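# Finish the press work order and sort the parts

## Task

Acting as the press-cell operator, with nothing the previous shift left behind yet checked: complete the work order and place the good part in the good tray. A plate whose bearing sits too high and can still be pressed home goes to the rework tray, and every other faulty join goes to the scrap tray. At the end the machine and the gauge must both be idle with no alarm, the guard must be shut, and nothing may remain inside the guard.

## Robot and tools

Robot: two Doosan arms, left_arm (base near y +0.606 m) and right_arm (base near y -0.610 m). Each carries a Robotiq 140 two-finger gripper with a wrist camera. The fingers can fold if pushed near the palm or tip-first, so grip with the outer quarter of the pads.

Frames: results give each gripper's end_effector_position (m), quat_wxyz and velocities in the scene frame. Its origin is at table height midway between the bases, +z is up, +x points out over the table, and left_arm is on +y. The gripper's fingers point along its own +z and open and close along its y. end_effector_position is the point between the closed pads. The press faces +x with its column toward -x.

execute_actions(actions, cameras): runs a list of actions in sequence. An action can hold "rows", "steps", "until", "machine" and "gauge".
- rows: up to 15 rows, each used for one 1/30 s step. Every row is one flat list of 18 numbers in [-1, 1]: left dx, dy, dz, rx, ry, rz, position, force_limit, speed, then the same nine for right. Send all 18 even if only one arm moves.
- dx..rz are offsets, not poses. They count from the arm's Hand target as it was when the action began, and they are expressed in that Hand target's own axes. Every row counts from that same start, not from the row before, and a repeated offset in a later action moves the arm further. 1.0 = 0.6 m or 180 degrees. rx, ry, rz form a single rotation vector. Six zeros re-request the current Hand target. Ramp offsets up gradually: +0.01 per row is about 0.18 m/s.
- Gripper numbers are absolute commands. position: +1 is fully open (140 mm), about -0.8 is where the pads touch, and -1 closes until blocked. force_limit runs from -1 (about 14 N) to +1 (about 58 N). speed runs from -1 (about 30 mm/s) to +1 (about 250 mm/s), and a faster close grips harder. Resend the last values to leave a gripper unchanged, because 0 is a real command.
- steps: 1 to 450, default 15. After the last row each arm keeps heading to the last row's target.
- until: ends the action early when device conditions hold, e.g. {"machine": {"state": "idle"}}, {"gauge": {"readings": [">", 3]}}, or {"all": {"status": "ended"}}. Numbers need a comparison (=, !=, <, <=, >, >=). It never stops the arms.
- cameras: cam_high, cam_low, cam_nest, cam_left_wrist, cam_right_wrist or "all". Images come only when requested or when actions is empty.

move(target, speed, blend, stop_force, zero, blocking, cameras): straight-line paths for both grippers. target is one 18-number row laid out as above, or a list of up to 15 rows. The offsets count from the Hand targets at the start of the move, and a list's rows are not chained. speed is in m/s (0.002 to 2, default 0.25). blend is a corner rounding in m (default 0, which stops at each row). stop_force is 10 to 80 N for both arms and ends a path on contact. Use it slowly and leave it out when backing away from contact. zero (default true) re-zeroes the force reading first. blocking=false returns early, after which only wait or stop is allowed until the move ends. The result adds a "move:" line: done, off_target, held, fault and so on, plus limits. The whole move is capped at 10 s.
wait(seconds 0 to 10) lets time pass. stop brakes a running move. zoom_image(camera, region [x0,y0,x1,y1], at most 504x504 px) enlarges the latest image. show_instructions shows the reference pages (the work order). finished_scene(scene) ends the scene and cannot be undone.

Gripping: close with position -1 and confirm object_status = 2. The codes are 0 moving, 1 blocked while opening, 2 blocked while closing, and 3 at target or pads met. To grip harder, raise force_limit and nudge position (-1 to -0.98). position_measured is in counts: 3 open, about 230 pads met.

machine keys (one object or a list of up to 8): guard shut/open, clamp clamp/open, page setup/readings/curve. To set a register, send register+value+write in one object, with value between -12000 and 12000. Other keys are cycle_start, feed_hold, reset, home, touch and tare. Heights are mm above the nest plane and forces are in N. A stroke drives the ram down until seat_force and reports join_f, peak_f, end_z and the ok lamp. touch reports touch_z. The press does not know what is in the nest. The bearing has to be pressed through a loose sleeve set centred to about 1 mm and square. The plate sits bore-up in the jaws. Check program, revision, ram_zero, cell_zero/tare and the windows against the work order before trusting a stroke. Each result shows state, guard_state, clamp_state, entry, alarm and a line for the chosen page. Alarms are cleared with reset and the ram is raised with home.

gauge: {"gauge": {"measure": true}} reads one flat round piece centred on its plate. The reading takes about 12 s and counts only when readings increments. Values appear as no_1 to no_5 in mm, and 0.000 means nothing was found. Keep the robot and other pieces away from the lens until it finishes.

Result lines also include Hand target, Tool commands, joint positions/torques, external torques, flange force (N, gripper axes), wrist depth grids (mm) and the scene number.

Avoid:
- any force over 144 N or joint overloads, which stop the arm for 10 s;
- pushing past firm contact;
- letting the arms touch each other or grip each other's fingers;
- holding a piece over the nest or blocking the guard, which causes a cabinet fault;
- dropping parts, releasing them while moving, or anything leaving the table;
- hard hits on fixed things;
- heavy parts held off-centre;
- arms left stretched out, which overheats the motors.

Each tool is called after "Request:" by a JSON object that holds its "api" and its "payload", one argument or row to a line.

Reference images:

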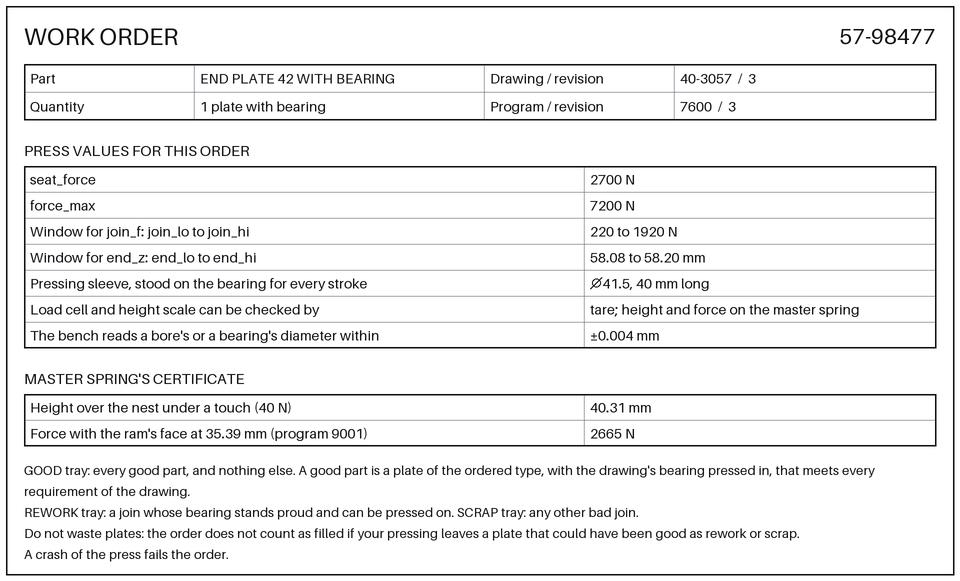

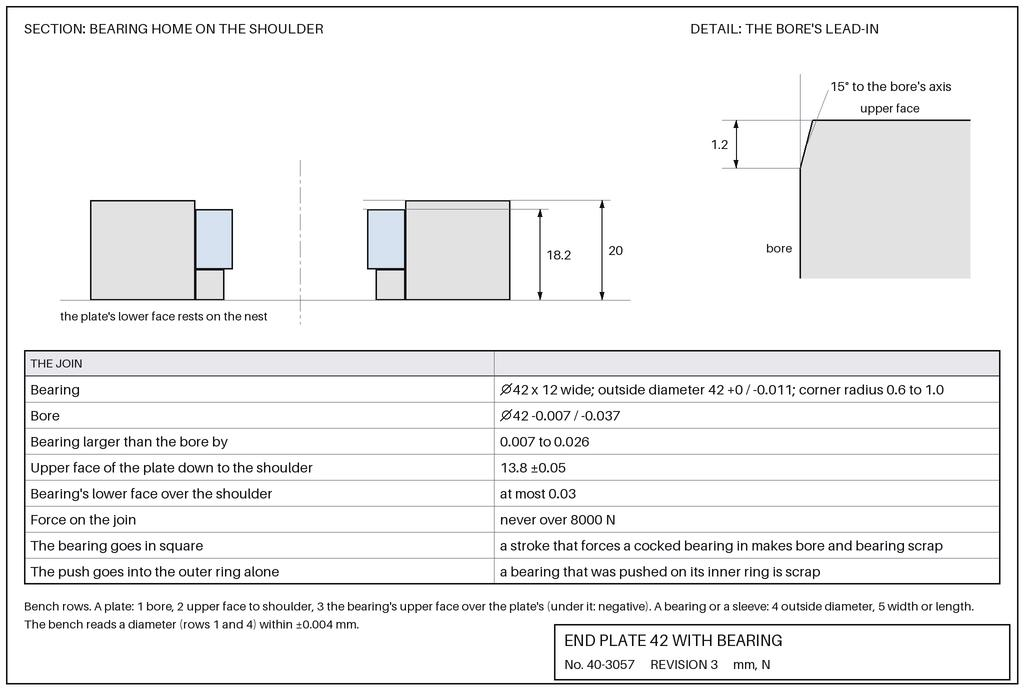

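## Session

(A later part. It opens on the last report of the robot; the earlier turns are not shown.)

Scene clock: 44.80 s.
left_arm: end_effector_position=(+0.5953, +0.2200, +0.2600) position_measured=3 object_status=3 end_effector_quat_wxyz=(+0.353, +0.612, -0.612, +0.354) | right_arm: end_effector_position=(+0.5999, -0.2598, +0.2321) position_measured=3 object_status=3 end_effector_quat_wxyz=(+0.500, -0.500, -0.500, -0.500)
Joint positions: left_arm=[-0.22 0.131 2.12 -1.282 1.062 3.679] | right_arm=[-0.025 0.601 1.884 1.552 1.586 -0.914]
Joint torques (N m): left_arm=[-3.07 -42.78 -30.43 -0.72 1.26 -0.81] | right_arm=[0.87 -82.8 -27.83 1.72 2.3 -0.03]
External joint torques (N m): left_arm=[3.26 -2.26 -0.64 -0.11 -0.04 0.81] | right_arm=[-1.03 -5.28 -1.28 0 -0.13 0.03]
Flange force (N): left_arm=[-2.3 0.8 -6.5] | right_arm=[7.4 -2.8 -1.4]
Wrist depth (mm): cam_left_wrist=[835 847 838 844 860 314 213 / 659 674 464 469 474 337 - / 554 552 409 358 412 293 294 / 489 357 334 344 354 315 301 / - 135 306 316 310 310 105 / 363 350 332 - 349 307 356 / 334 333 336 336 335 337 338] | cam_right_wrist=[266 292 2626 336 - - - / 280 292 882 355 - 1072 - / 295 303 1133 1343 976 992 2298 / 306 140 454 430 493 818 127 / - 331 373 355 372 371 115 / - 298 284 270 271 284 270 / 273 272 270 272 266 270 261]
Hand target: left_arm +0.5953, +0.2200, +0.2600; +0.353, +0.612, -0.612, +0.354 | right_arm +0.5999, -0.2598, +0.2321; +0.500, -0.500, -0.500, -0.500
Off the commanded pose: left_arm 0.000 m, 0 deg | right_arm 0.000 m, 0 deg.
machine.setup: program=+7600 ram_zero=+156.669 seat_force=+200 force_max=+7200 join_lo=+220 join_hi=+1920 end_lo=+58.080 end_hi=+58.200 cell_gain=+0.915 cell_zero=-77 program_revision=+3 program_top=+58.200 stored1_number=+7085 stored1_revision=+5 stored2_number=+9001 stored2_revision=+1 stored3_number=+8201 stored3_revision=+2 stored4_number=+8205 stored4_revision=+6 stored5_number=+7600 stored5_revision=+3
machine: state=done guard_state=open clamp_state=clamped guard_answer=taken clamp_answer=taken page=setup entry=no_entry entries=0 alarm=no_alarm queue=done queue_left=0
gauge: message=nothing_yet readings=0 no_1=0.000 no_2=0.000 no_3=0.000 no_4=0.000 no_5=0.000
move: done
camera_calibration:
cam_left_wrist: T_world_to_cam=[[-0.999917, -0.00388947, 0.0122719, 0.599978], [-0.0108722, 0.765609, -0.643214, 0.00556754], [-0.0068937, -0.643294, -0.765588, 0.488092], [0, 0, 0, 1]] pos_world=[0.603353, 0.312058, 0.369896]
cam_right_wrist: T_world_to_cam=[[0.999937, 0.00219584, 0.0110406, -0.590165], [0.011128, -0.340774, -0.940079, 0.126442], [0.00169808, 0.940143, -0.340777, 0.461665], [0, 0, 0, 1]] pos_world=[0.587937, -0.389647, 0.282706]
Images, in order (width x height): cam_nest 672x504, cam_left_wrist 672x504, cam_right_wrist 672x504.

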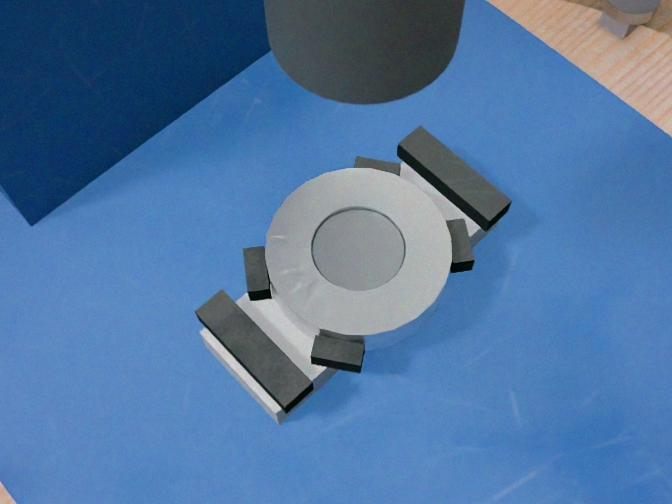

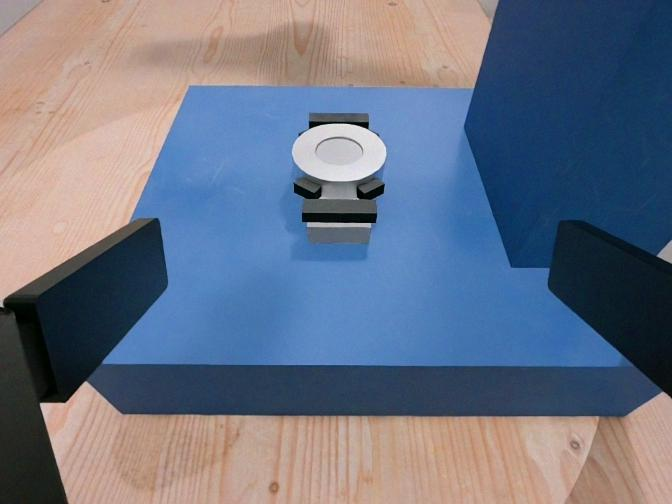

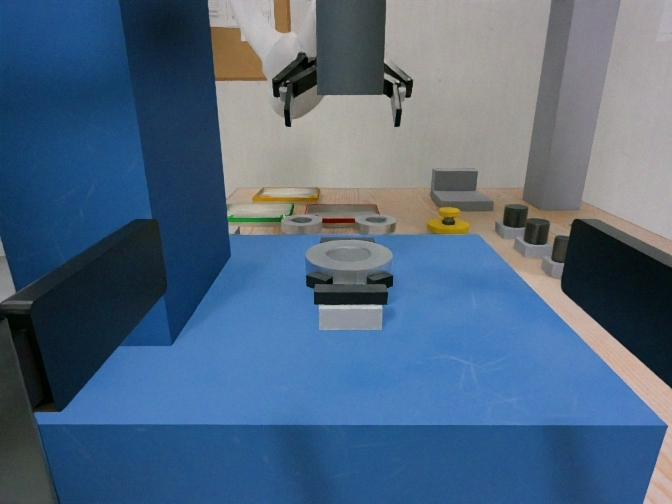

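Request:
{"api": "zoom_image", "payload": {
  "camera": "cam_right_wrist",
  "region": [260, 200, 440, 340]
}}

Request:
{"api": "zoom_image", "payload": {
  "camera": "cam_left_wrist",
  "region": [260, 90, 420, 260]
}}

Request:
{"api": "zoom_image", "payload": {
  "camera": "cam_nest",
  "region": [240, 140, 480, 320]
}}

Scaled by 2.800.

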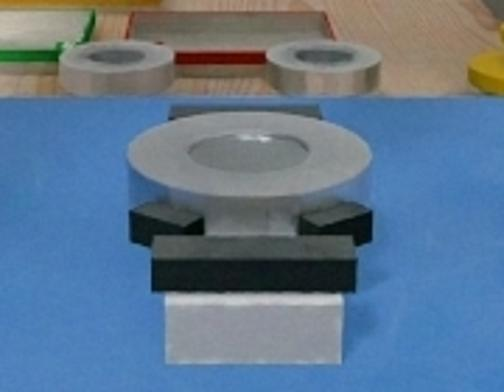

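Scaled by 2.965.

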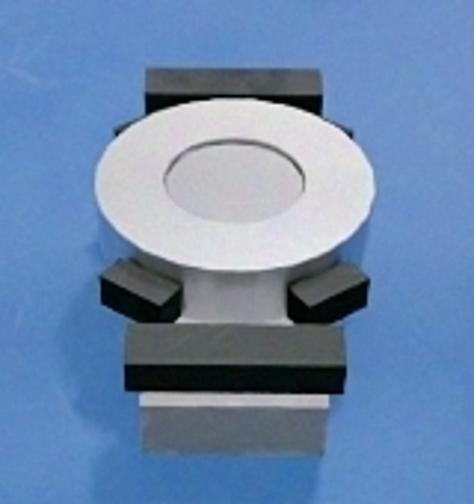

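Scaled by 2.100.

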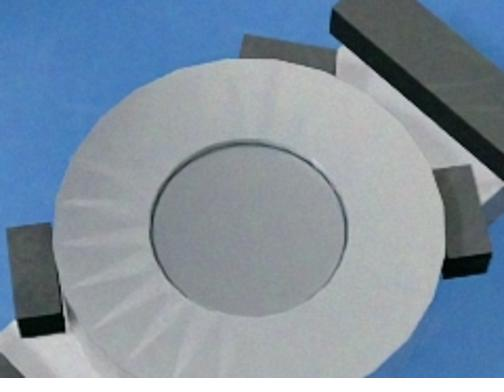

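Request:
{"api": "execute_actions", "payload": {
  "actions": [
    {"machine": {"clamp": "open"}, "steps": 60}
  ],
  "cameras": ["cam_nest", "cam_right_wrist"]
}}

Scene clock: 50.30 s.
left_arm: end_effector_position=(+0.5953, +0.2200, +0.2600) position_measured=3 object_status=3 end_effector_quat_wxyz=(+0.353, +0.612, -0.612, +0.354) | right_arm: end_effector_position=(+0.5999, -0.2598, +0.2321) position_measured=3 object_status=3 end_effector_quat_wxyz=(+0.500, -0.500, -0.500, -0.500)
Joint positions: left_arm=[-0.22 0.131 2.12 -1.282 1.062 3.679] | right_arm=[-0.025 0.601 1.884 1.552 1.586 -0.914]
Joint torques (N m): left_arm=[-2.77 -42.21 -30.34 -0.84 1.24 -0.48] | right_arm=[0.83 -82.4 -28.12 1.7 2.23 -0.07]
External joint torques (N m): left_arm=[2.74 -2.31 -0.7 0 -0.03 0.48] | right_arm=[-0.97 -6.36 -1.33 0.04 -0.05 0.07]
Flange force (N): left_arm=[-0.9 0.9 -6.1] | right_arm=[8.9 -3.8 -1.4]
Wrist depth (mm): cam_left_wrist=[838 838 838 853 850 313 233 / 668 663 503 435 512 312 233 / 557 561 403 361 - 311 281 / 507 145 341 341 362 151 303 / - 145 307 316 304 - 105 / 362 351 311 - 344 358 360 / 335 334 334 336 334 337 338] | cam_right_wrist=[265 293 447 335 - 996 1017 / 279 291 614 346 - - 1975 / 295 302 1299 1285 1232 1086 2025 / - 140 495 429 546 830 127 / - 331 372 349 347 350 115 / - 285 284 291 284 283 - / 271 271 271 274 270 259 276]
Hand target: left_arm +0.5953, +0.2200, +0.2600; +0.353, +0.612, -0.612, +0.354 | right_arm +0.5999, -0.2598, +0.2321; +0.500, -0.500, -0.500, -0.500
Tool commands: left_gripper/position=+1.0 left_gripper/force_limit=+1.0 left_gripper/speed=+1.0 right_gripper/position=+1.0 right_gripper/force_limit=+1.0 right_gripper/speed=+1.0
Off the commanded pose: left_arm 0.000 m, 0 deg | right_arm 0.000 m, 0 deg.
machine.setup: program=+7600 ram_zero=+156.669 seat_force=+200 force_max=+7200 join_lo=+220 join_hi=+1920 end_lo=+58.080 end_hi=+58.200 cell_gain=+0.915 cell_zero=-77 program_revision=+3 program_top=+58.200 stored1_number=+7085 stored1_revision=+5 stored2_number=+9001 stored2_revision=+1 stored3_number=+8201 stored3_revision=+2 stored4_number=+8205 stored4_revision=+6 stored5_number=+7600 stored5_revision=+3
machine: state=idle guard_state=open clamp_state=open guard_answer=taken clamp_answer=taken page=setup entry=no_entry entries=0 alarm=no_alarm queue=done queue_left=0
gauge: message=nothing_yet readings=0 no_1=0.000 no_2=0.000 no_3=0.000 no_4=0.000 no_5=0.000
camera_calibration:
cam_right_wrist: T_world_to_cam=[[0.999936, 0.00223017, 0.0111345, -0.590078], [0.011228, -0.340773, -0.940078, 0.126384], [0.00169779, 0.940143, -0.340777, 0.461665], [0, 0, 0, 1]] pos_world=[0.587837, -0.389647, 0.282706]
Images, in order (width x height): cam_nest 672x504, cam_right_wrist 672x504.

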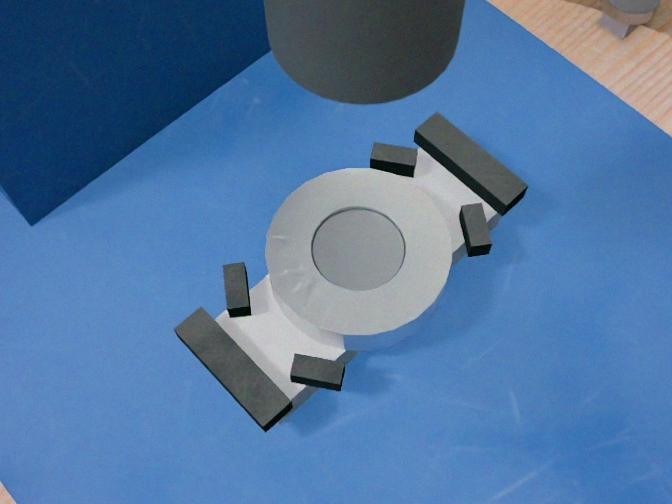

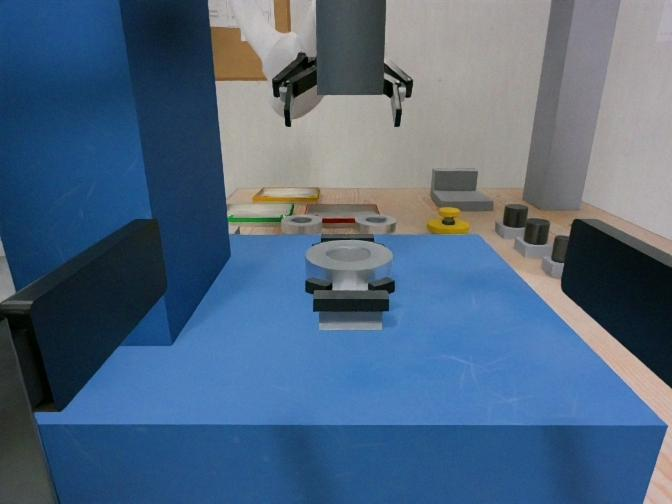

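Request:
{"api": "move", "payload": {
  "target": [0.01, -0.0098, 0.2983, 0, 0, 0, 0.55, 0, 0, 0, 0, 0, 0, 0, 0, 1, 1, 1],
  "speed": 0.2,
  "cameras": ["cam_left_wrist", "cam_right_wrist", "cam_nest"]
}}

Scene clock: 51.80 s.
left_arm: end_effector_position=(+0.6014, +0.0620, +0.1758) position_measured=59 object_status=3 end_effector_quat_wxyz=(+0.353, +0.612, -0.612, +0.354) | right_arm: end_effector_position=(+0.5999, -0.2598, +0.2321) position_measured=3 object_status=3 end_effector_quat_wxyz=(+0.500, -0.500, -0.500, -0.500)
Joint positions: left_arm=[-0.485 0.317 2.079 -1.543 0.848 3.814] | right_arm=[-0.025 0.601 1.884 1.552 1.586 -0.914]
Joint torques (N m): left_arm=[-3.78 -57.12 -26.49 -1.28 1.52 -0.39] | right_arm=[1.01 -82.73 -27.92 1.7 2.27 -0.04]
External joint torques (N m): left_arm=[3.7 -2.63 -0.44 -0.06 -0.01 0.39] | right_arm=[-1.12 -6.02 -1.41 0.04 -0.1 0.04]
Flange force (N): left_arm=[-1.1 -0.7 -7.2] | right_arm=[8.4 -3.3 -1.6]
Wrist depth (mm): cam_left_wrist=[637 640 646 653 657 659 210 / 516 522 335 323 337 341 219 / 446 270 271 220 271 271 229 / - 123 233 193 228 140 209 / - 102 210 180 201 138 - / - 182 187 182 187 187 - / - - 170 168 169 169 -] | cam_right_wrist=[266 291 968 333 - - - / 279 291 764 532 - - - / 293 298 507 1053 839 - - / - 140 460 426 494 833 126 / - 148 372 351 349 373 115 / - 269 283 285 284 284 - / 268 271 271 275 266 270 263]
Hand target: left_arm +0.6014, +0.0620, +0.1757; +0.353, +0.612, -0.612, +0.354 | right_arm +0.5999, -0.2598, +0.2321; +0.500, -0.500, -0.500, -0.500
Off the commanded pose: left_arm 0.000 m, 0 deg | right_arm 0.000 m, 0 deg.
machine.setup: program=+7600 ram_zero=+156.669 seat_force=+200 force_max=+7200 join_lo=+220 join_hi=+1920 end_lo=+58.080 end_hi=+58.200 cell_gain=+0.915 cell_zero=-77 program_revision=+3 program_top=+58.200 stored1_number=+7085 stored1_revision=+5 stored2_number=+9001 stored2_revision=+1 stored3_number=+8201 stored3_revision=+2 stored4_number=+8205 stored4_revision=+6 stored5_number=+7600 stored5_revision=+3
machine: state=idle guard_state=open clamp_state=open guard_answer=taken clamp_answer=taken page=setup entry=no_entry entries=0 alarm=no_alarm queue=done queue_left=0
gauge: message=nothing_yet readings=0 no_1=0.000 no_2=0.000 no_3=0.000 no_4=0.000 no_5=0.000
move: done
camera_calibration:
cam_left_wrist: T_world_to_cam=[[-0.999917, -0.00388947, 0.0122719, 0.606497], [-0.0108722, 0.765609, -0.643214, 0.072365], [-0.0068937, -0.643294, -0.765588, 0.322096], [0, 0, 0, 1]] pos_world=[0.609453, 0.154158, 0.285696]
cam_right_wrist: T_world_to_cam=[[0.999936, 0.00223017, 0.0111345, -0.590078], [0.011228, -0.340773, -0.940078, 0.126384], [0.00169779, 0.940143, -0.340777, 0.461665], [0, 0, 0, 1]] pos_world=[0.587837, -0.389647, 0.282706]
Images, in order (width x height): cam_nest 672x504, cam_left_wrist 672x504, cam_right_wrist 672x504.

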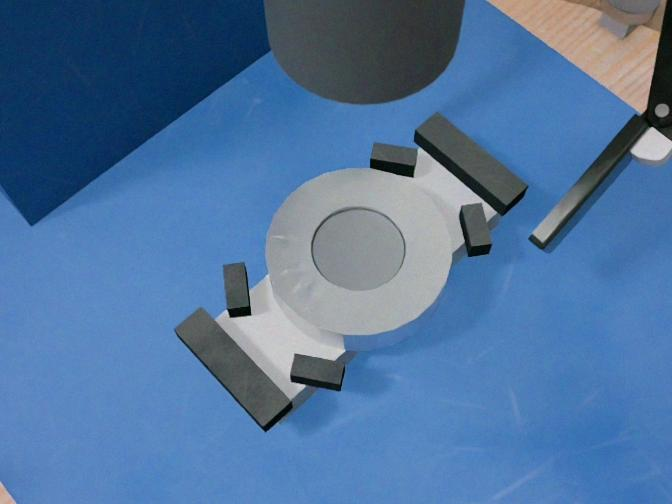

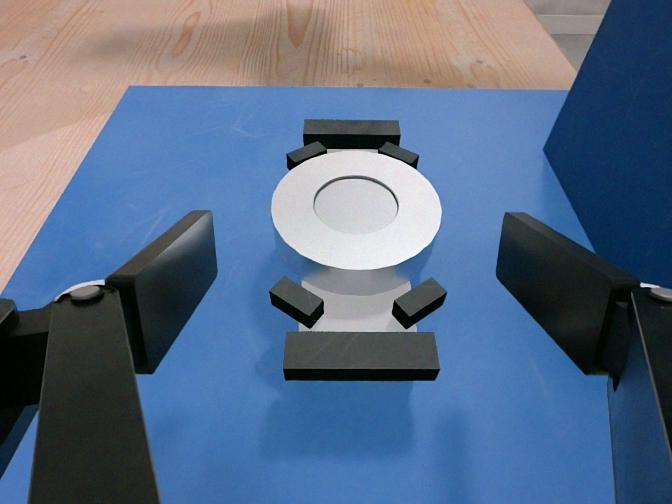

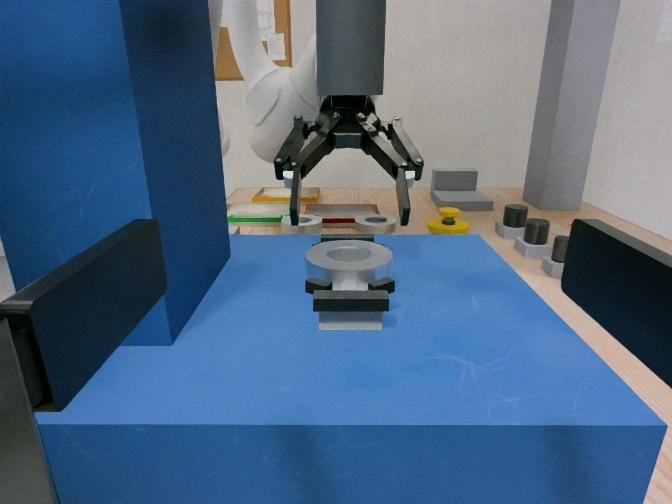

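Request:
{"api": "move", "payload": {
  "target": [0, 0, 0.1, 0, 0, 0, 0.55, 0, 0, 0, 0, 0, 0, 0, 0, 1, 1, 1],
  "speed": 0.08,
  "cameras": ["cam_left_wrist", "cam_right_wrist", "cam_nest"]
}}

Scene clock: 53.13 s.
left_arm: end_effector_position=(+0.6015, +0.0101, +0.1458) position_measured=59 object_status=3 end_effector_quat_wxyz=(+0.353, +0.612, -0.612, +0.354) | right_arm: end_effector_position=(+0.5999, -0.2598, +0.2321) position_measured=3 object_status=3 end_effector_quat_wxyz=(+0.500, -0.500, -0.500, -0.500)
Joint positions: left_arm=[-0.56 0.388 2.047 -1.636 0.799 3.869] | right_arm=[-0.025 0.601 1.884 1.552 1.586 -0.914]
Joint torques (N m): left_arm=[-2.31 -63.78 -25.01 -1.58 1.66 -0.27] | right_arm=[0.39 -82.29 -28.08 1.74 2.21 0]
External joint torques (N m): left_arm=[2.06 -1.24 -0.58 0.09 -0.05 0.27] | right_arm=[-0.46 -6.87 -1.36 0 -0.02 0]
Flange force (N): left_arm=[-0.3 -1.5 -3.5] | right_arm=[9.5 -4.3 -0.8]
Wrist depth (mm): cam_left_wrist=[570 571 582 585 582 590 - / 480 278 269 281 284 275 230 / 233 232 233 174 205 237 221 / 205 128 149 152 151 149 200 / - 97 171 131 137 168 - / - 159 149 136 131 157 - / - 140 137 110 111 144 -] | cam_right_wrist=[265 291 709 331 - - 2043 / 279 291 669 528 - 2880 - / 296 299 504 506 506 1091 - / 306 140 458 425 496 839 127 / - 331 373 349 372 354 115 / - 284 284 284 284 283 - / 272 268 266 270 265 269 -]
Hand target: left_arm +0.6015, +0.0100, +0.1457; +0.353, +0.612, -0.612, +0.354 | right_arm +0.5999, -0.2598, +0.2321; +0.500, -0.500, -0.500, -0.500
Off the commanded pose: left_arm 0.000 m, 0 deg | right_arm 0.000 m, 0 deg.
machine.setup: program=+7600 ram_zero=+156.669 seat_force=+200 force_max=+7200 join_lo=+220 join_hi=+1920 end_lo=+58.080 end_hi=+58.200 cell_gain=+0.915 cell_zero=-77 program_revision=+3 program_top=+58.200 stored1_number=+7085 stored1_revision=+5 stored2_number=+9001 stored2_revision=+1 stored3_number=+8201 stored3_revision=+2 stored4_number=+8205 stored4_revision=+6 stored5_number=+7600 stored5_revision=+3
machine: state=idle guard_state=open clamp_state=open guard_answer=taken clamp_answer=taken page=setup entry=no_entry entries=0 alarm=no_alarm queue=done queue_left=0
gauge: message=nothing_yet readings=0 no_1=0.000 no_2=0.000 no_3=0.000 no_4=0.000 no_5=0.000
move: done
camera_calibration:
cam_left_wrist: T_world_to_cam=[[-0.999917, -0.00388947, 0.0122719, 0.606762], [-0.0108722, 0.765609, -0.643214, 0.0928813], [-0.0068937, -0.643294, -0.765588, 0.265677], [0, 0, 0, 1]] pos_world=[0.609553, 0.102158, 0.255696]
cam_right_wrist: T_world_to_cam=[[0.999936, 0.00223017, 0.0111345, -0.590078], [0.011228, -0.340773, -0.940078, 0.126384], [0.00169779, 0.940143, -0.340777, 0.461665], [0, 0, 0, 1]] pos_world=[0.587837, -0.389647, 0.282706]
Images, in order (width x height): cam_nest 672x504, cam_left_wrist 672x504, cam_right_wrist 672x504.

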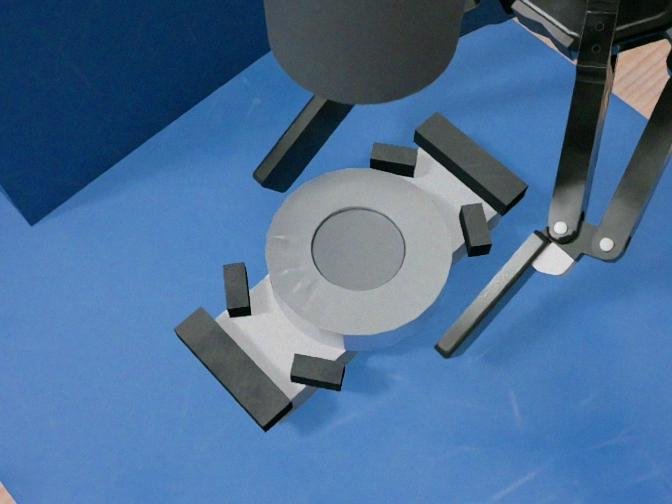

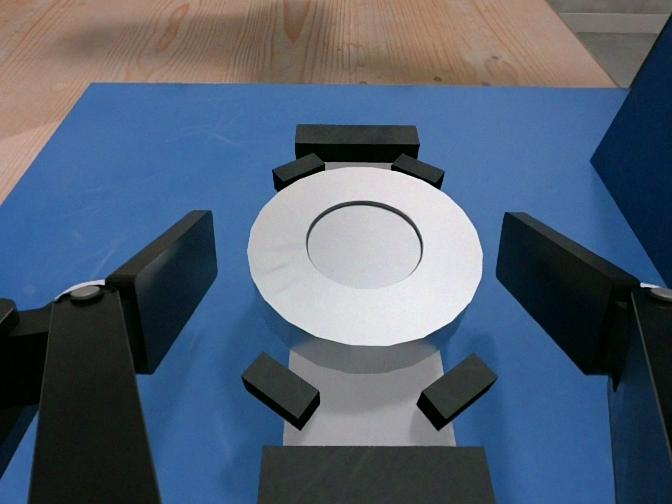

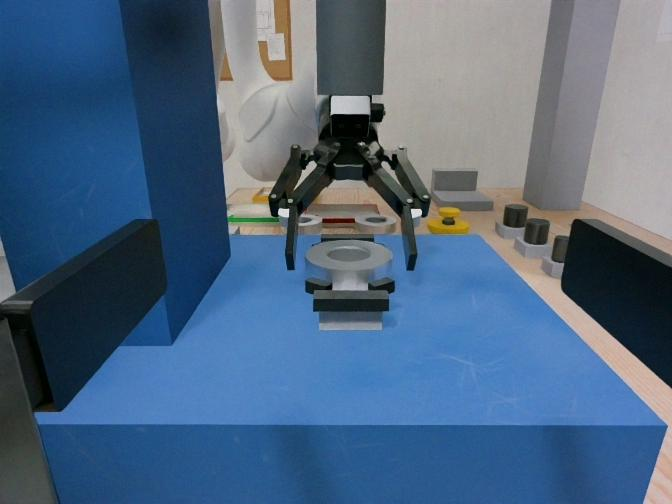

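Request:
{"api": "execute_actions", "payload": {
  "actions": [
    {"rows": [[0,0,0,0,0,0,-1,-0.1,-1,0,0,0,0,0,0,1,1,1]], "steps": 75}
  ],
  "cameras": ["cam_left_wrist", "cam_nest"]
}}

Scene clock: 56.07 s.
left_arm: end_effector_position=(+0.6015, +0.0100, +0.1457) position_measured=104 object_status=2 end_effector_quat_wxyz=(+0.353, +0.612, -0.612, +0.354) | right_arm: end_effector_position=(+0.5999, -0.2598, +0.2321) position_measured=3 object_status=3 end_effector_quat_wxyz=(+0.500, -0.500, -0.500, -0.500)
Joint positions: left_arm=[-0.56 0.389 2.047 -1.637 0.799 3.869] | right_arm=[-0.025 0.601 1.884 1.552 1.586 -0.914]
Joint torques (N m): left_arm=[-3.98 -59.55 -24.83 -1.31 1.05 -0.51] | right_arm=[1.02 -83.08 -27.95 1.78 2.2 0.06]
External joint torques (N m): left_arm=[3.81 -5.74 -0.84 -0.18 0.57 0.51] | right_arm=[-1.17 -4.99 -1.16 -0.06 -0.03 -0.06]
Flange force (N): left_arm=[1.5 1.2 -10.7] | right_arm=[6.9 -2.8 -1.8]
Wrist depth (mm): cam_left_wrist=[574 579 579 578 587 591 2384 / 482 279 271 281 281 283 219 / 233 241 234 173 205 237 221 / 199 201 145 151 151 140 198 / - - 167 133 138 119 - / - - 149 136 130 - - / - - 137 110 111 - -] | cam_right_wrist=[266 292 718 332 - - 1004 / 276 292 689 525 - - 2043 / - 312 731 497 1138 1177 - / 306 139 496 429 495 833 126 / - 332 353 349 371 349 115 / - 285 284 284 284 283 256 / 273 279 275 270 269 270 262]
Hand target: left_arm +0.6015, +0.0100, +0.1457; +0.353, +0.612, -0.612, +0.354 | right_arm +0.5999, -0.2598, +0.2321; +0.500, -0.500, -0.500, -0.500
Off the commanded pose: left_arm 0.000 m, 0 deg | right_arm 0.000 m, 0 deg.
machine.setup: program=+7600 ram_zero=+156.669 seat_force=+200 force_max=+7200 join_lo=+220 join_hi=+1920 end_lo=+58.080 end_hi=+58.200 cell_gain=+0.915 cell_zero=-77 program_revision=+3 program_top=+58.200 stored1_number=+7085 stored1_revision=+5 stored2_number=+9001 stored2_revision=+1 stored3_number=+8201 stored3_revision=+2 stored4_number=+8205 stored4_revision=+6 stored5_number=+7600 stored5_revision=+3
machine: state=idle guard_state=open clamp_state=open guard_answer=taken clamp_answer=taken page=setup entry=no_entry entries=0 alarm=no_alarm queue=done queue_left=0
gauge: message=nothing_yet readings=0 no_1=0.000 no_2=0.000 no_3=0.000 no_4=0.000 no_5=0.000
camera_calibration:
cam_left_wrist: T_world_to_cam=[[-0.999917, -0.00388947, 0.0122719, 0.606762], [-0.0108722, 0.765609, -0.643214, 0.0929579], [-0.0068937, -0.643294, -0.765588, 0.265613], [0, 0, 0, 1]] pos_world=[0.609553, 0.102058, 0.255696]
Images, in order (width x height): cam_nest 672x504, cam_left_wrist 672x504.

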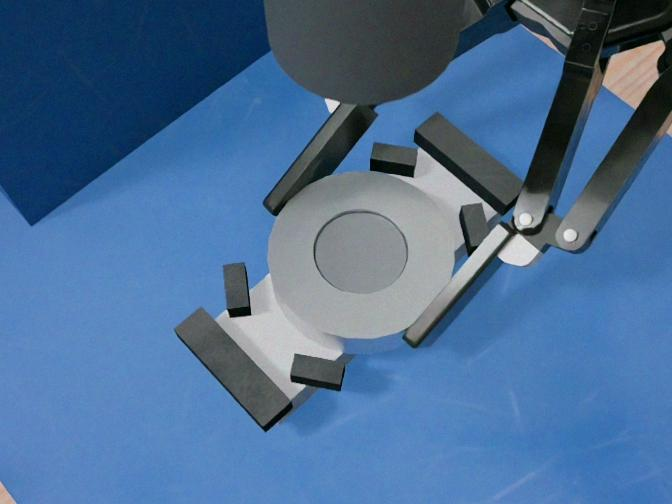

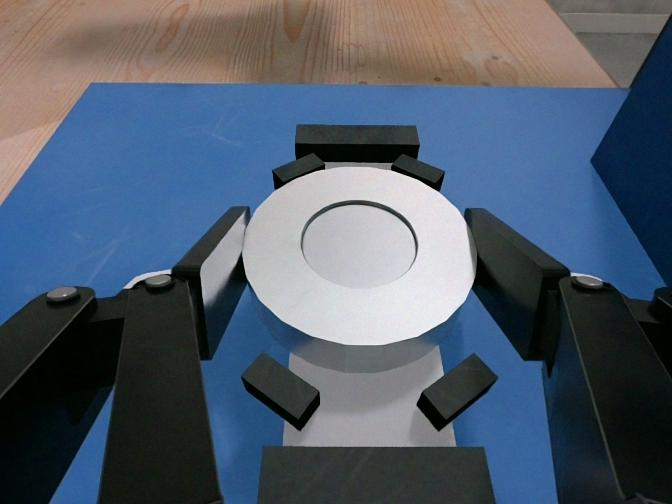

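Request:
{"api": "move", "payload": {
  "target": [
    [0.0577, 0, -0.0333, 0, 0, 0, -1, -0.1, -1, 0, 0, 0, 0, 0, 0, 1, 1, 1],
    [-0.0667, 0, -0.3721, 0, 0, 0, -1, -0.1, -1, 0, 0, 0, 0, 0, 0, 1, 1, 1]
  ],
  "speed": [0.05, 0.2],
  "blend": [0.01, 0],
  "cameras": ["cam_left_wrist", "cam_high"]
}}

Scene clock: 58.63 s.
left_arm: end_effector_position=(+0.6013, +0.2233, +0.2226) position_measured=104 object_status=2 end_effector_quat_wxyz=(+0.353, +0.612, -0.612, +0.354) | right_arm: end_effector_position=(+0.5999, -0.2598, +0.2321) position_measured=3 object_status=3 end_effector_quat_wxyz=(+0.500, -0.500, -0.500, -0.500)
Joint positions: left_arm=[-0.211 0.186 2.142 -1.319 1.048 3.765] | right_arm=[-0.025 0.601 1.884 1.552 1.586 -0.914]
Joint torques (N m): left_arm=[-2.16 -48.09 -29.33 -1.52 1.96 -0.47] | right_arm=[0.57 -83.05 -28.05 1.74 2.22 -0.03]
External joint torques (N m): left_arm=[1.94 0.48 0.74 0.58 -0.55 0.47] | right_arm=[-0.7 -5.72 -1.4 0.01 -0.04 0.03]
Flange force (N): left_arm=[-3.6 -0.2 -2.4] | right_arm=[8.0 -3.0 -1.0]
Wrist depth (mm): cam_left_wrist=[743 748 800 800 808 327 217 / 597 593 415 388 - 328 242 / 500 370 350 173 345 327 262 / 426 - 146 151 151 140 304 / - - 143 133 134 118 - / - - 323 321 322 - - / - - 302 302 303 - -] | cam_right_wrist=[265 293 879 334 - - - / 280 291 2845 601 3025 - - / 296 302 1292 1285 1219 1207 2234 / 306 140 457 482 945 912 126 / - 332 349 348 349 346 115 / - 284 297 272 298 283 258 / - 272 271 271 270 270 263]
Hand target: left_arm +0.6013, +0.2234, +0.2227; +0.353, +0.612, -0.612, +0.354 | right_arm +0.5999, -0.2598, +0.2321; +0.500, -0.500, -0.500, -0.500
Off the commanded pose: left_arm 0.000 m, 0 deg | right_arm 0.000 m, 0 deg.
machine.setup: program=+7600 ram_zero=+156.669 seat_force=+200 force_max=+7200 join_lo=+220 join_hi=+1920 end_lo=+58.080 end_hi=+58.200 cell_gain=+0.915 cell_zero=-77 program_revision=+3 program_top=+58.200 stored1_number=+7085 stored1_revision=+5 stored2_number=+9001 stored2_revision=+1 stored3_number=+8201 stored3_revision=+2 stored4_number=+8205 stored4_revision=+6 stored5_number=+7600 stored5_revision=+3
machine: state=idle guard_state=open clamp_state=open guard_answer=taken clamp_answer=taken page=setup entry=no_entry entries=0 alarm=no_alarm queue=done queue_left=0
gauge: message=nothing_yet readings=0 no_1=0.000 no_2=0.000 no_3=0.000 no_4=0.000 no_5=0.000
move: done
camera_calibration:
cam_left_wrist: T_world_to_cam=[[-0.999917, -0.00388947, 0.0122719, 0.606448], [-0.0108722, 0.765609, -0.643214, -0.0208856], [-0.0068937, -0.643294, -0.765588, 0.4617], [0, 0, 0, 1]] pos_world=[0.609353, 0.315358, 0.332596]
Images, in order (width x height): cam_high 672x504, cam_left_wrist 672x504.

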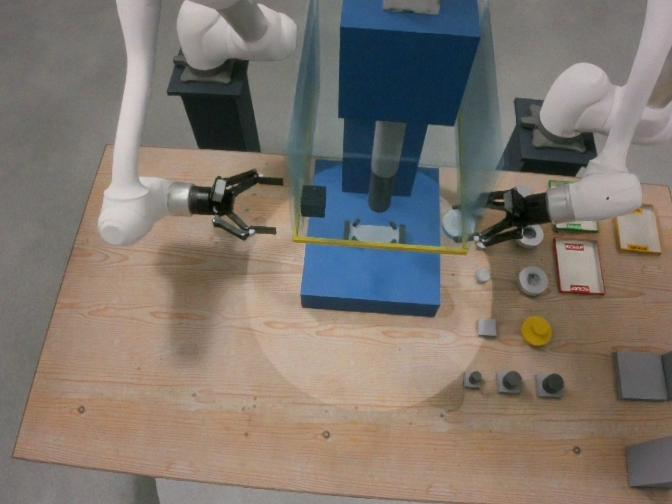

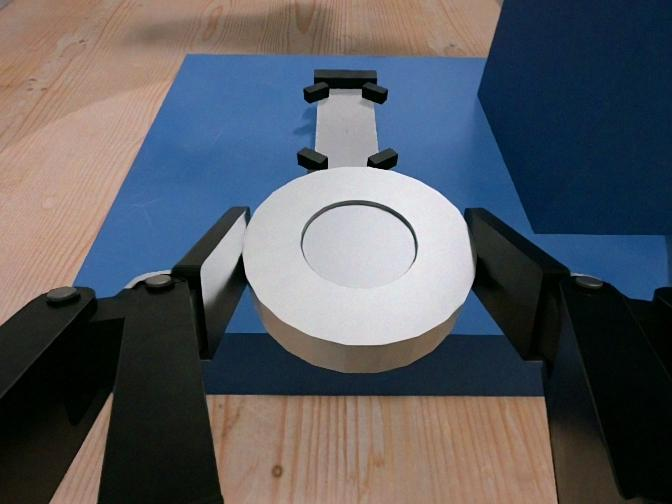

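Request:
{"api": "move", "payload": {
  "target": [-0.3744, -0.0978, -0.7397, 0.433, 0, -0.25, -1, -0.1, -1, 0, 0, 0, 0, 0, 0, 1, 1, 1],
  "speed": 0.25,
  "cameras": ["cam_left_wrist"]
}}

Scene clock: 62.87 s.
left_arm: end_effector_position=(+0.6597, +0.7201, +0.2501) position_measured=104 object_status=2 end_effector_quat_wxyz=(+0.000, +0.866, +0.000, +0.501) | right_arm: end_effector_position=(+0.5999, -0.2598, +0.2321) position_measured=3 object_status=3 end_effector_quat_wxyz=(+0.500, -0.500, -0.500, -0.500)
Joint positions: left_arm=[0.307 -0.209 2.466 -2.125 0.274 3.85] | right_arm=[-0.025 0.601 1.884 1.552 1.586 -0.914]
Joint torques (N m): left_arm=[-3.03 -10.52 -34.44 -2.53 2.15 -0.34] | right_arm=[0.47 -82.22 -27.87 1.78 2.29 -0.08]
External joint torques (N m): left_arm=[2.93 -0.53 1.54 0.25 -0.56 0.34] | right_arm=[-0.56 -6.45 -1.46 -0.06 -0.11 0.08]
Flange force (N): left_arm=[0.0 0.0 0.0] | right_arm=[9.1 -3.5 -0.9]
Wrist depth (mm): cam_left_wrist=[- - - - 1321 1492 - / 1393 1676 653 632 661 661 666 / 1738 582 548 174 544 517 532 / 1562 483 146 151 154 140 471 / - - 143 133 137 118 - / - - 364 356 364 - - / - - 328 326 326 - -] | cam_right_wrist=[265 292 952 335 - 984 1975 / 280 292 3145 356 - 1058 - / 296 303 1172 1374 1292 - 2153 / 307 140 458 482 544 875 127 / - 332 399 349 373 329 115 / - 272 273 270 283 284 - / 272 271 270 271 270 270 272]
Hand target: left_arm +0.6597, +0.7201, +0.2500; +0.000, +0.866, +0.000, +0.501 | right_arm +0.5999, -0.2598, +0.2321; +0.500, -0.500, -0.500, -0.500
Off the commanded pose: left_arm 0.000 m, 0 deg | right_arm 0.000 m, 0 deg.
machine.setup: program=+7600 ram_zero=+156.669 seat_force=+200 force_max=+7200 join_lo=+220 join_hi=+1920 end_lo=+58.080 end_hi=+58.200 cell_gain=+0.915 cell_zero=-77 program_revision=+3 program_top=+58.200 stored1_number=+7085 stored1_revision=+5 stored2_number=+9001 stored2_revision=+1 stored3_number=+8201 stored3_revision=+2 stored4_number=+8205 stored4_revision=+6 stored5_number=+7600 stored5_revision=+3
machine: state=idle guard_state=open clamp_state=open guard_answer=taken clamp_answer=taken page=setup entry=no_entry entries=0 alarm=no_alarm queue=done queue_left=0
gauge: message=nothing_yet readings=0 no_1=0.000 no_2=0.000 no_3=0.000 no_4=0.000 no_5=0.000
move: done
camera_calibration:
cam_left_wrist: T_world_to_cam=[[0.00365775, -0.999896, 0.0139258, 0.721188], [-0.764932, -0.0117674, -0.644004, 0.674477], [0.644101, -0.00829666, -0.764896, -0.0842297], [0, 0, 0, 1]] pos_world=[0.567543, 0.728352, 0.359896]
Images, in order (width x height): cam_left_wrist 672x504.

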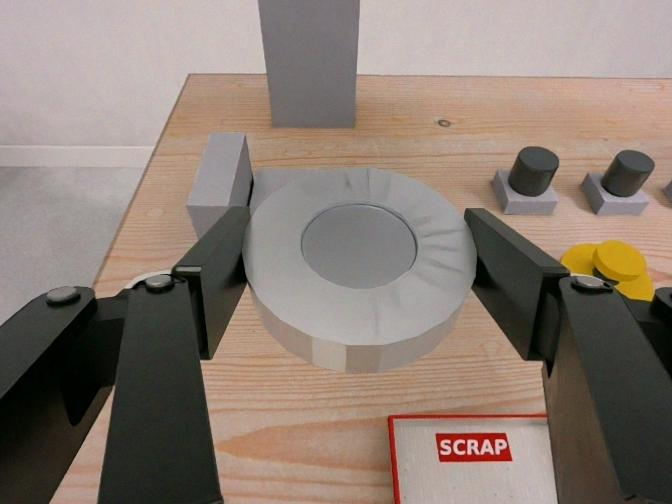

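Request:
{"api": "move", "payload": {
  "target": [-0.008, -0.0415, 0.4863, 0, 0, 0, -1, -0.1, -1, 0, 0, 0, 0, 0, 0, 1, 1, 1],
  "speed": 0.2,
  "cameras": ["cam_left_wrist", "cam_high", "cam_right_wrist"]
}}

Scene clock: 66.07 s.
left_arm: end_effector_position=(+0.9101, +0.7450, +0.1004) position_measured=104 object_status=2 end_effector_quat_wxyz=(+0.000, +0.866, +0.000, +0.501) | right_arm: end_effector_position=(+0.5999, -0.2598, +0.2321) position_measured=3 object_status=3 end_effector_quat_wxyz=(+0.500, -0.500, -0.500, -0.500)
Joint positions: left_arm=[0.23 0.404 2.156 -2.781 0.486 4.487] | right_arm=[-0.025 0.601 1.884 1.552 1.586 -0.914]
Joint torques (N m): left_arm=[-3.08 -66.34 -25.52 -2.6 3.21 -0.4] | right_arm=[0.59 -82.56 -27.74 1.69 2.24 -0.04]
External joint torques (N m): left_arm=[2.83 0.55 1.13 0.11 -0.84 0.4] | right_arm=[-0.7 -6.03 -1.47 0.04 -0.06 0.04]
Flange force (N): left_arm=[-1.1 -4.0 -1.6] | right_arm=[8.5 -3.2 -1.0]
Wrist depth (mm): cam_left_wrist=[1211 - - - - - - / - 377 375 - 366 383 385 / 313 326 325 173 319 320 320 / - 166 146 152 151 140 273 / - - 145 132 137 118 - / - - 186 185 186 - - / - - 171 168 171 - -] | cam_right_wrist=[265 292 2716 335 2153 - - / 280 293 2598 872 - 1086 2516 / 296 298 1127 1226 1101 1166 2193 / 306 140 459 479 601 830 127 / - 331 372 349 372 353 115 / - 284 284 284 284 297 254 / 272 272 271 266 271 271 -]
Hand target: left_arm +0.9102, +0.7450, +0.1003; +0.000, +0.866, +0.000, +0.501 | right_arm +0.5999, -0.2598, +0.2321; +0.500, -0.500, -0.500, -0.500
Off the commanded pose: left_arm 0.000 m, 0 deg | right_arm 0.000 m, 0 deg.
machine.setup: program=+7600 ram_zero=+156.669 seat_force=+200 force_max=+7200 join_lo=+220 join_hi=+1920 end_lo=+58.080 end_hi=+58.200 cell_gain=+0.915 cell_zero=-77 program_revision=+3 program_top=+58.200 stored1_number=+7085 stored1_revision=+5 stored2_number=+9001 stored2_revision=+1 stored3_number=+8201 stored3_revision=+2 stored4_number=+8205 stored4_revision=+6 stored5_number=+7600 stored5_revision=+3
machine: state=idle guard_state=open clamp_state=open guard_answer=taken clamp_answer=taken page=setup entry=no_entry entries=0 alarm=no_alarm queue=done queue_left=0
gauge: message=nothing_yet readings=0 no_1=0.000 no_2=0.000 no_3=0.000 no_4=0.000 no_5=0.000
move: done
camera_calibration:
cam_left_wrist: T_world_to_cam=[[0.00378324, -0.999898, 0.0137746, 0.747185], [-0.764749, -0.0117683, -0.644221, 0.769798], [0.644317, -0.00809686, -0.764715, -0.360177], [0, 0, 0, 1]] pos_world=[0.817944, 0.753252, 0.210195]
cam_right_wrist: T_world_to_cam=[[0.999936, 0.00223017, 0.0111345, -0.590078], [0.011228, -0.340773, -0.940078, 0.126384], [0.00169779, 0.940143, -0.340777, 0.461665], [0, 0, 0, 1]] pos_world=[0.587837, -0.389647, 0.282706]
Images, in order (width x height): cam_high 672x504, cam_left_wrist 672x504, cam_right_wrist 672x504.

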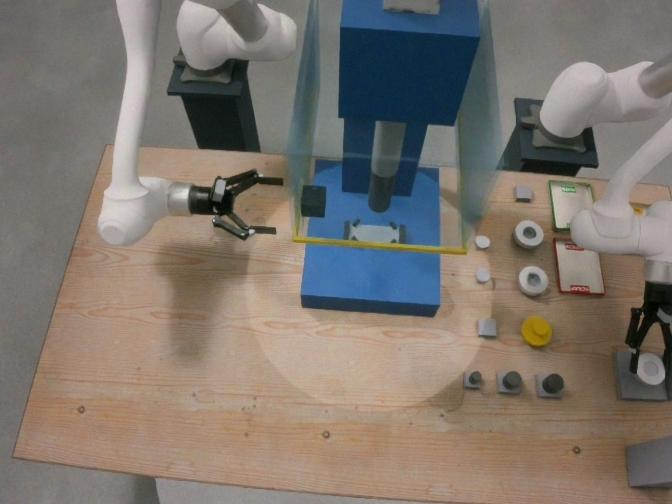

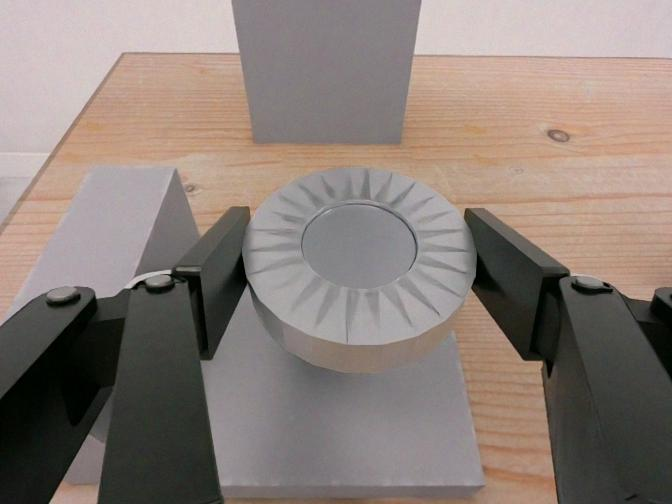

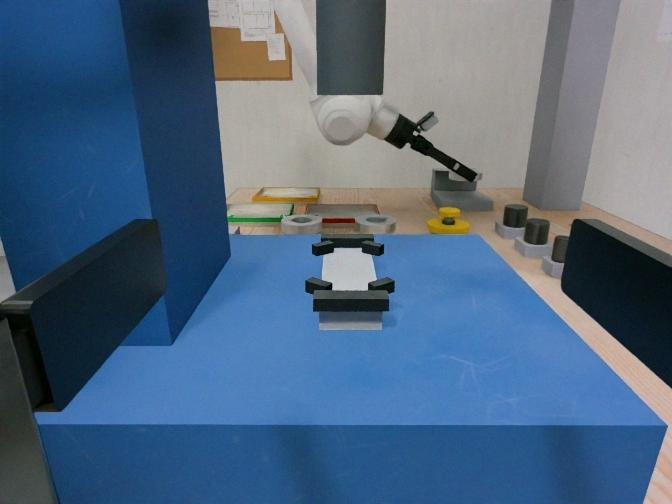

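Request:
{"api": "move", "payload": {
  "target": [0.001, -0.0117, 0.0015, 0.1443, 0, -0.0833, -1, -0.1, -1, 0, 0, 0, 0, 0, 0, 1, 1, 1],
  "speed": 0.15,
  "cameras": ["cam_left_wrist"]
}}

Scene clock: 69.13 s.
left_arm: end_effector_position=(+0.9113, +0.7521, +0.1004) position_measured=104 object_status=2 end_effector_quat_wxyz=(-0.129, +0.836, +0.224, +0.484) | right_arm: end_effector_position=(+0.5999, -0.2598, +0.2321) position_measured=3 object_status=3 end_effector_quat_wxyz=(+0.500, -0.500, -0.500, -0.500)
Joint positions: left_arm=[-0.019 0.428 2.114 -4.125 0.607 5.285] | right_arm=[-0.025 0.601 1.884 1.552 1.586 -0.914]
Joint torques (N m): left_arm=[-2.99 -71.74 -30.26 -0.3 2.7 -0.51] | right_arm=[0.28 -82.91 -27.79 1.78 2.21 0]
External joint torques (N m): left_arm=[2.66 -0.28 1.34 -0.29 -0.68 0.51] | right_arm=[-0.42 -5.74 -1.59 -0.04 -0.04 0]
Flange force (N): left_arm=[2.8 -4.2 -0.7] | right_arm=[8.0 -2.6 -0.7]
Wrist depth (mm): cam_left_wrist=[- - - 457 275 - - / 1752 1850 389 379 324 - 358 / 1573 - - 173 318 307 318 / - - 145 151 151 140 275 / - - 146 133 138 118 - / - - 186 186 186 - - / - - 186 167 174 - -] | cam_right_wrist=[265 274 2543 333 786 1172 964 / 279 285 2812 359 882 - - / 295 295 1213 1374 1117 - - / 306 140 452 484 537 916 126 / - 137 356 350 373 372 115 / - 284 285 284 283 284 259 / 272 272 271 270 270 270 269]
Hand target: left_arm +0.9113, +0.7520, +0.1004; -0.129, +0.836, +0.224, +0.484 | right_arm +0.5999, -0.2598, +0.2321; +0.500, -0.500, -0.500, -0.500
Off the commanded pose: left_arm 0.000 m, 0 deg | right_arm 0.000 m, 0 deg.
machine.setup: program=+7600 ram_zero=+156.669 seat_force=+200 force_max=+7200 join_lo=+220 join_hi=+1920 end_lo=+58.080 end_hi=+58.200 cell_gain=+0.915 cell_zero=-77 program_revision=+3 program_top=+58.200 stored1_number=+7085 stored1_revision=+5 stored2_number=+9001 stored2_revision=+1 stored3_number=+8201 stored3_revision=+2 stored4_number=+8205 stored4_revision=+6 stored5_number=+7600 stored5_revision=+3
machine: state=idle guard_state=open clamp_state=open guard_answer=taken clamp_answer=taken page=setup entry=no_entry entries=0 alarm=no_alarm queue=done queue_left=0
gauge: message=nothing_yet readings=0 no_1=0.000 no_2=0.000 no_3=0.000 no_4=0.000 no_5=0.000
move: done
camera_calibration:
cam_left_wrist: T_world_to_cam=[[0.503081, -0.864118, 0.0144667, 0.197043], [-0.656403, -0.392933, -0.644002, 0.958587], [0.562178, 0.314489, -0.764887, -0.528555], [0, 0, 0, 1]] pos_world=[0.827234, 0.713153, 0.210196]
Images, in order (width x height): cam_left_wrist 672x504.

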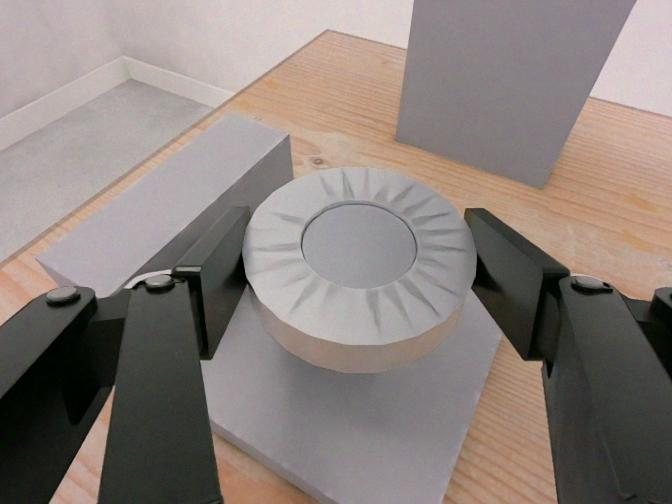

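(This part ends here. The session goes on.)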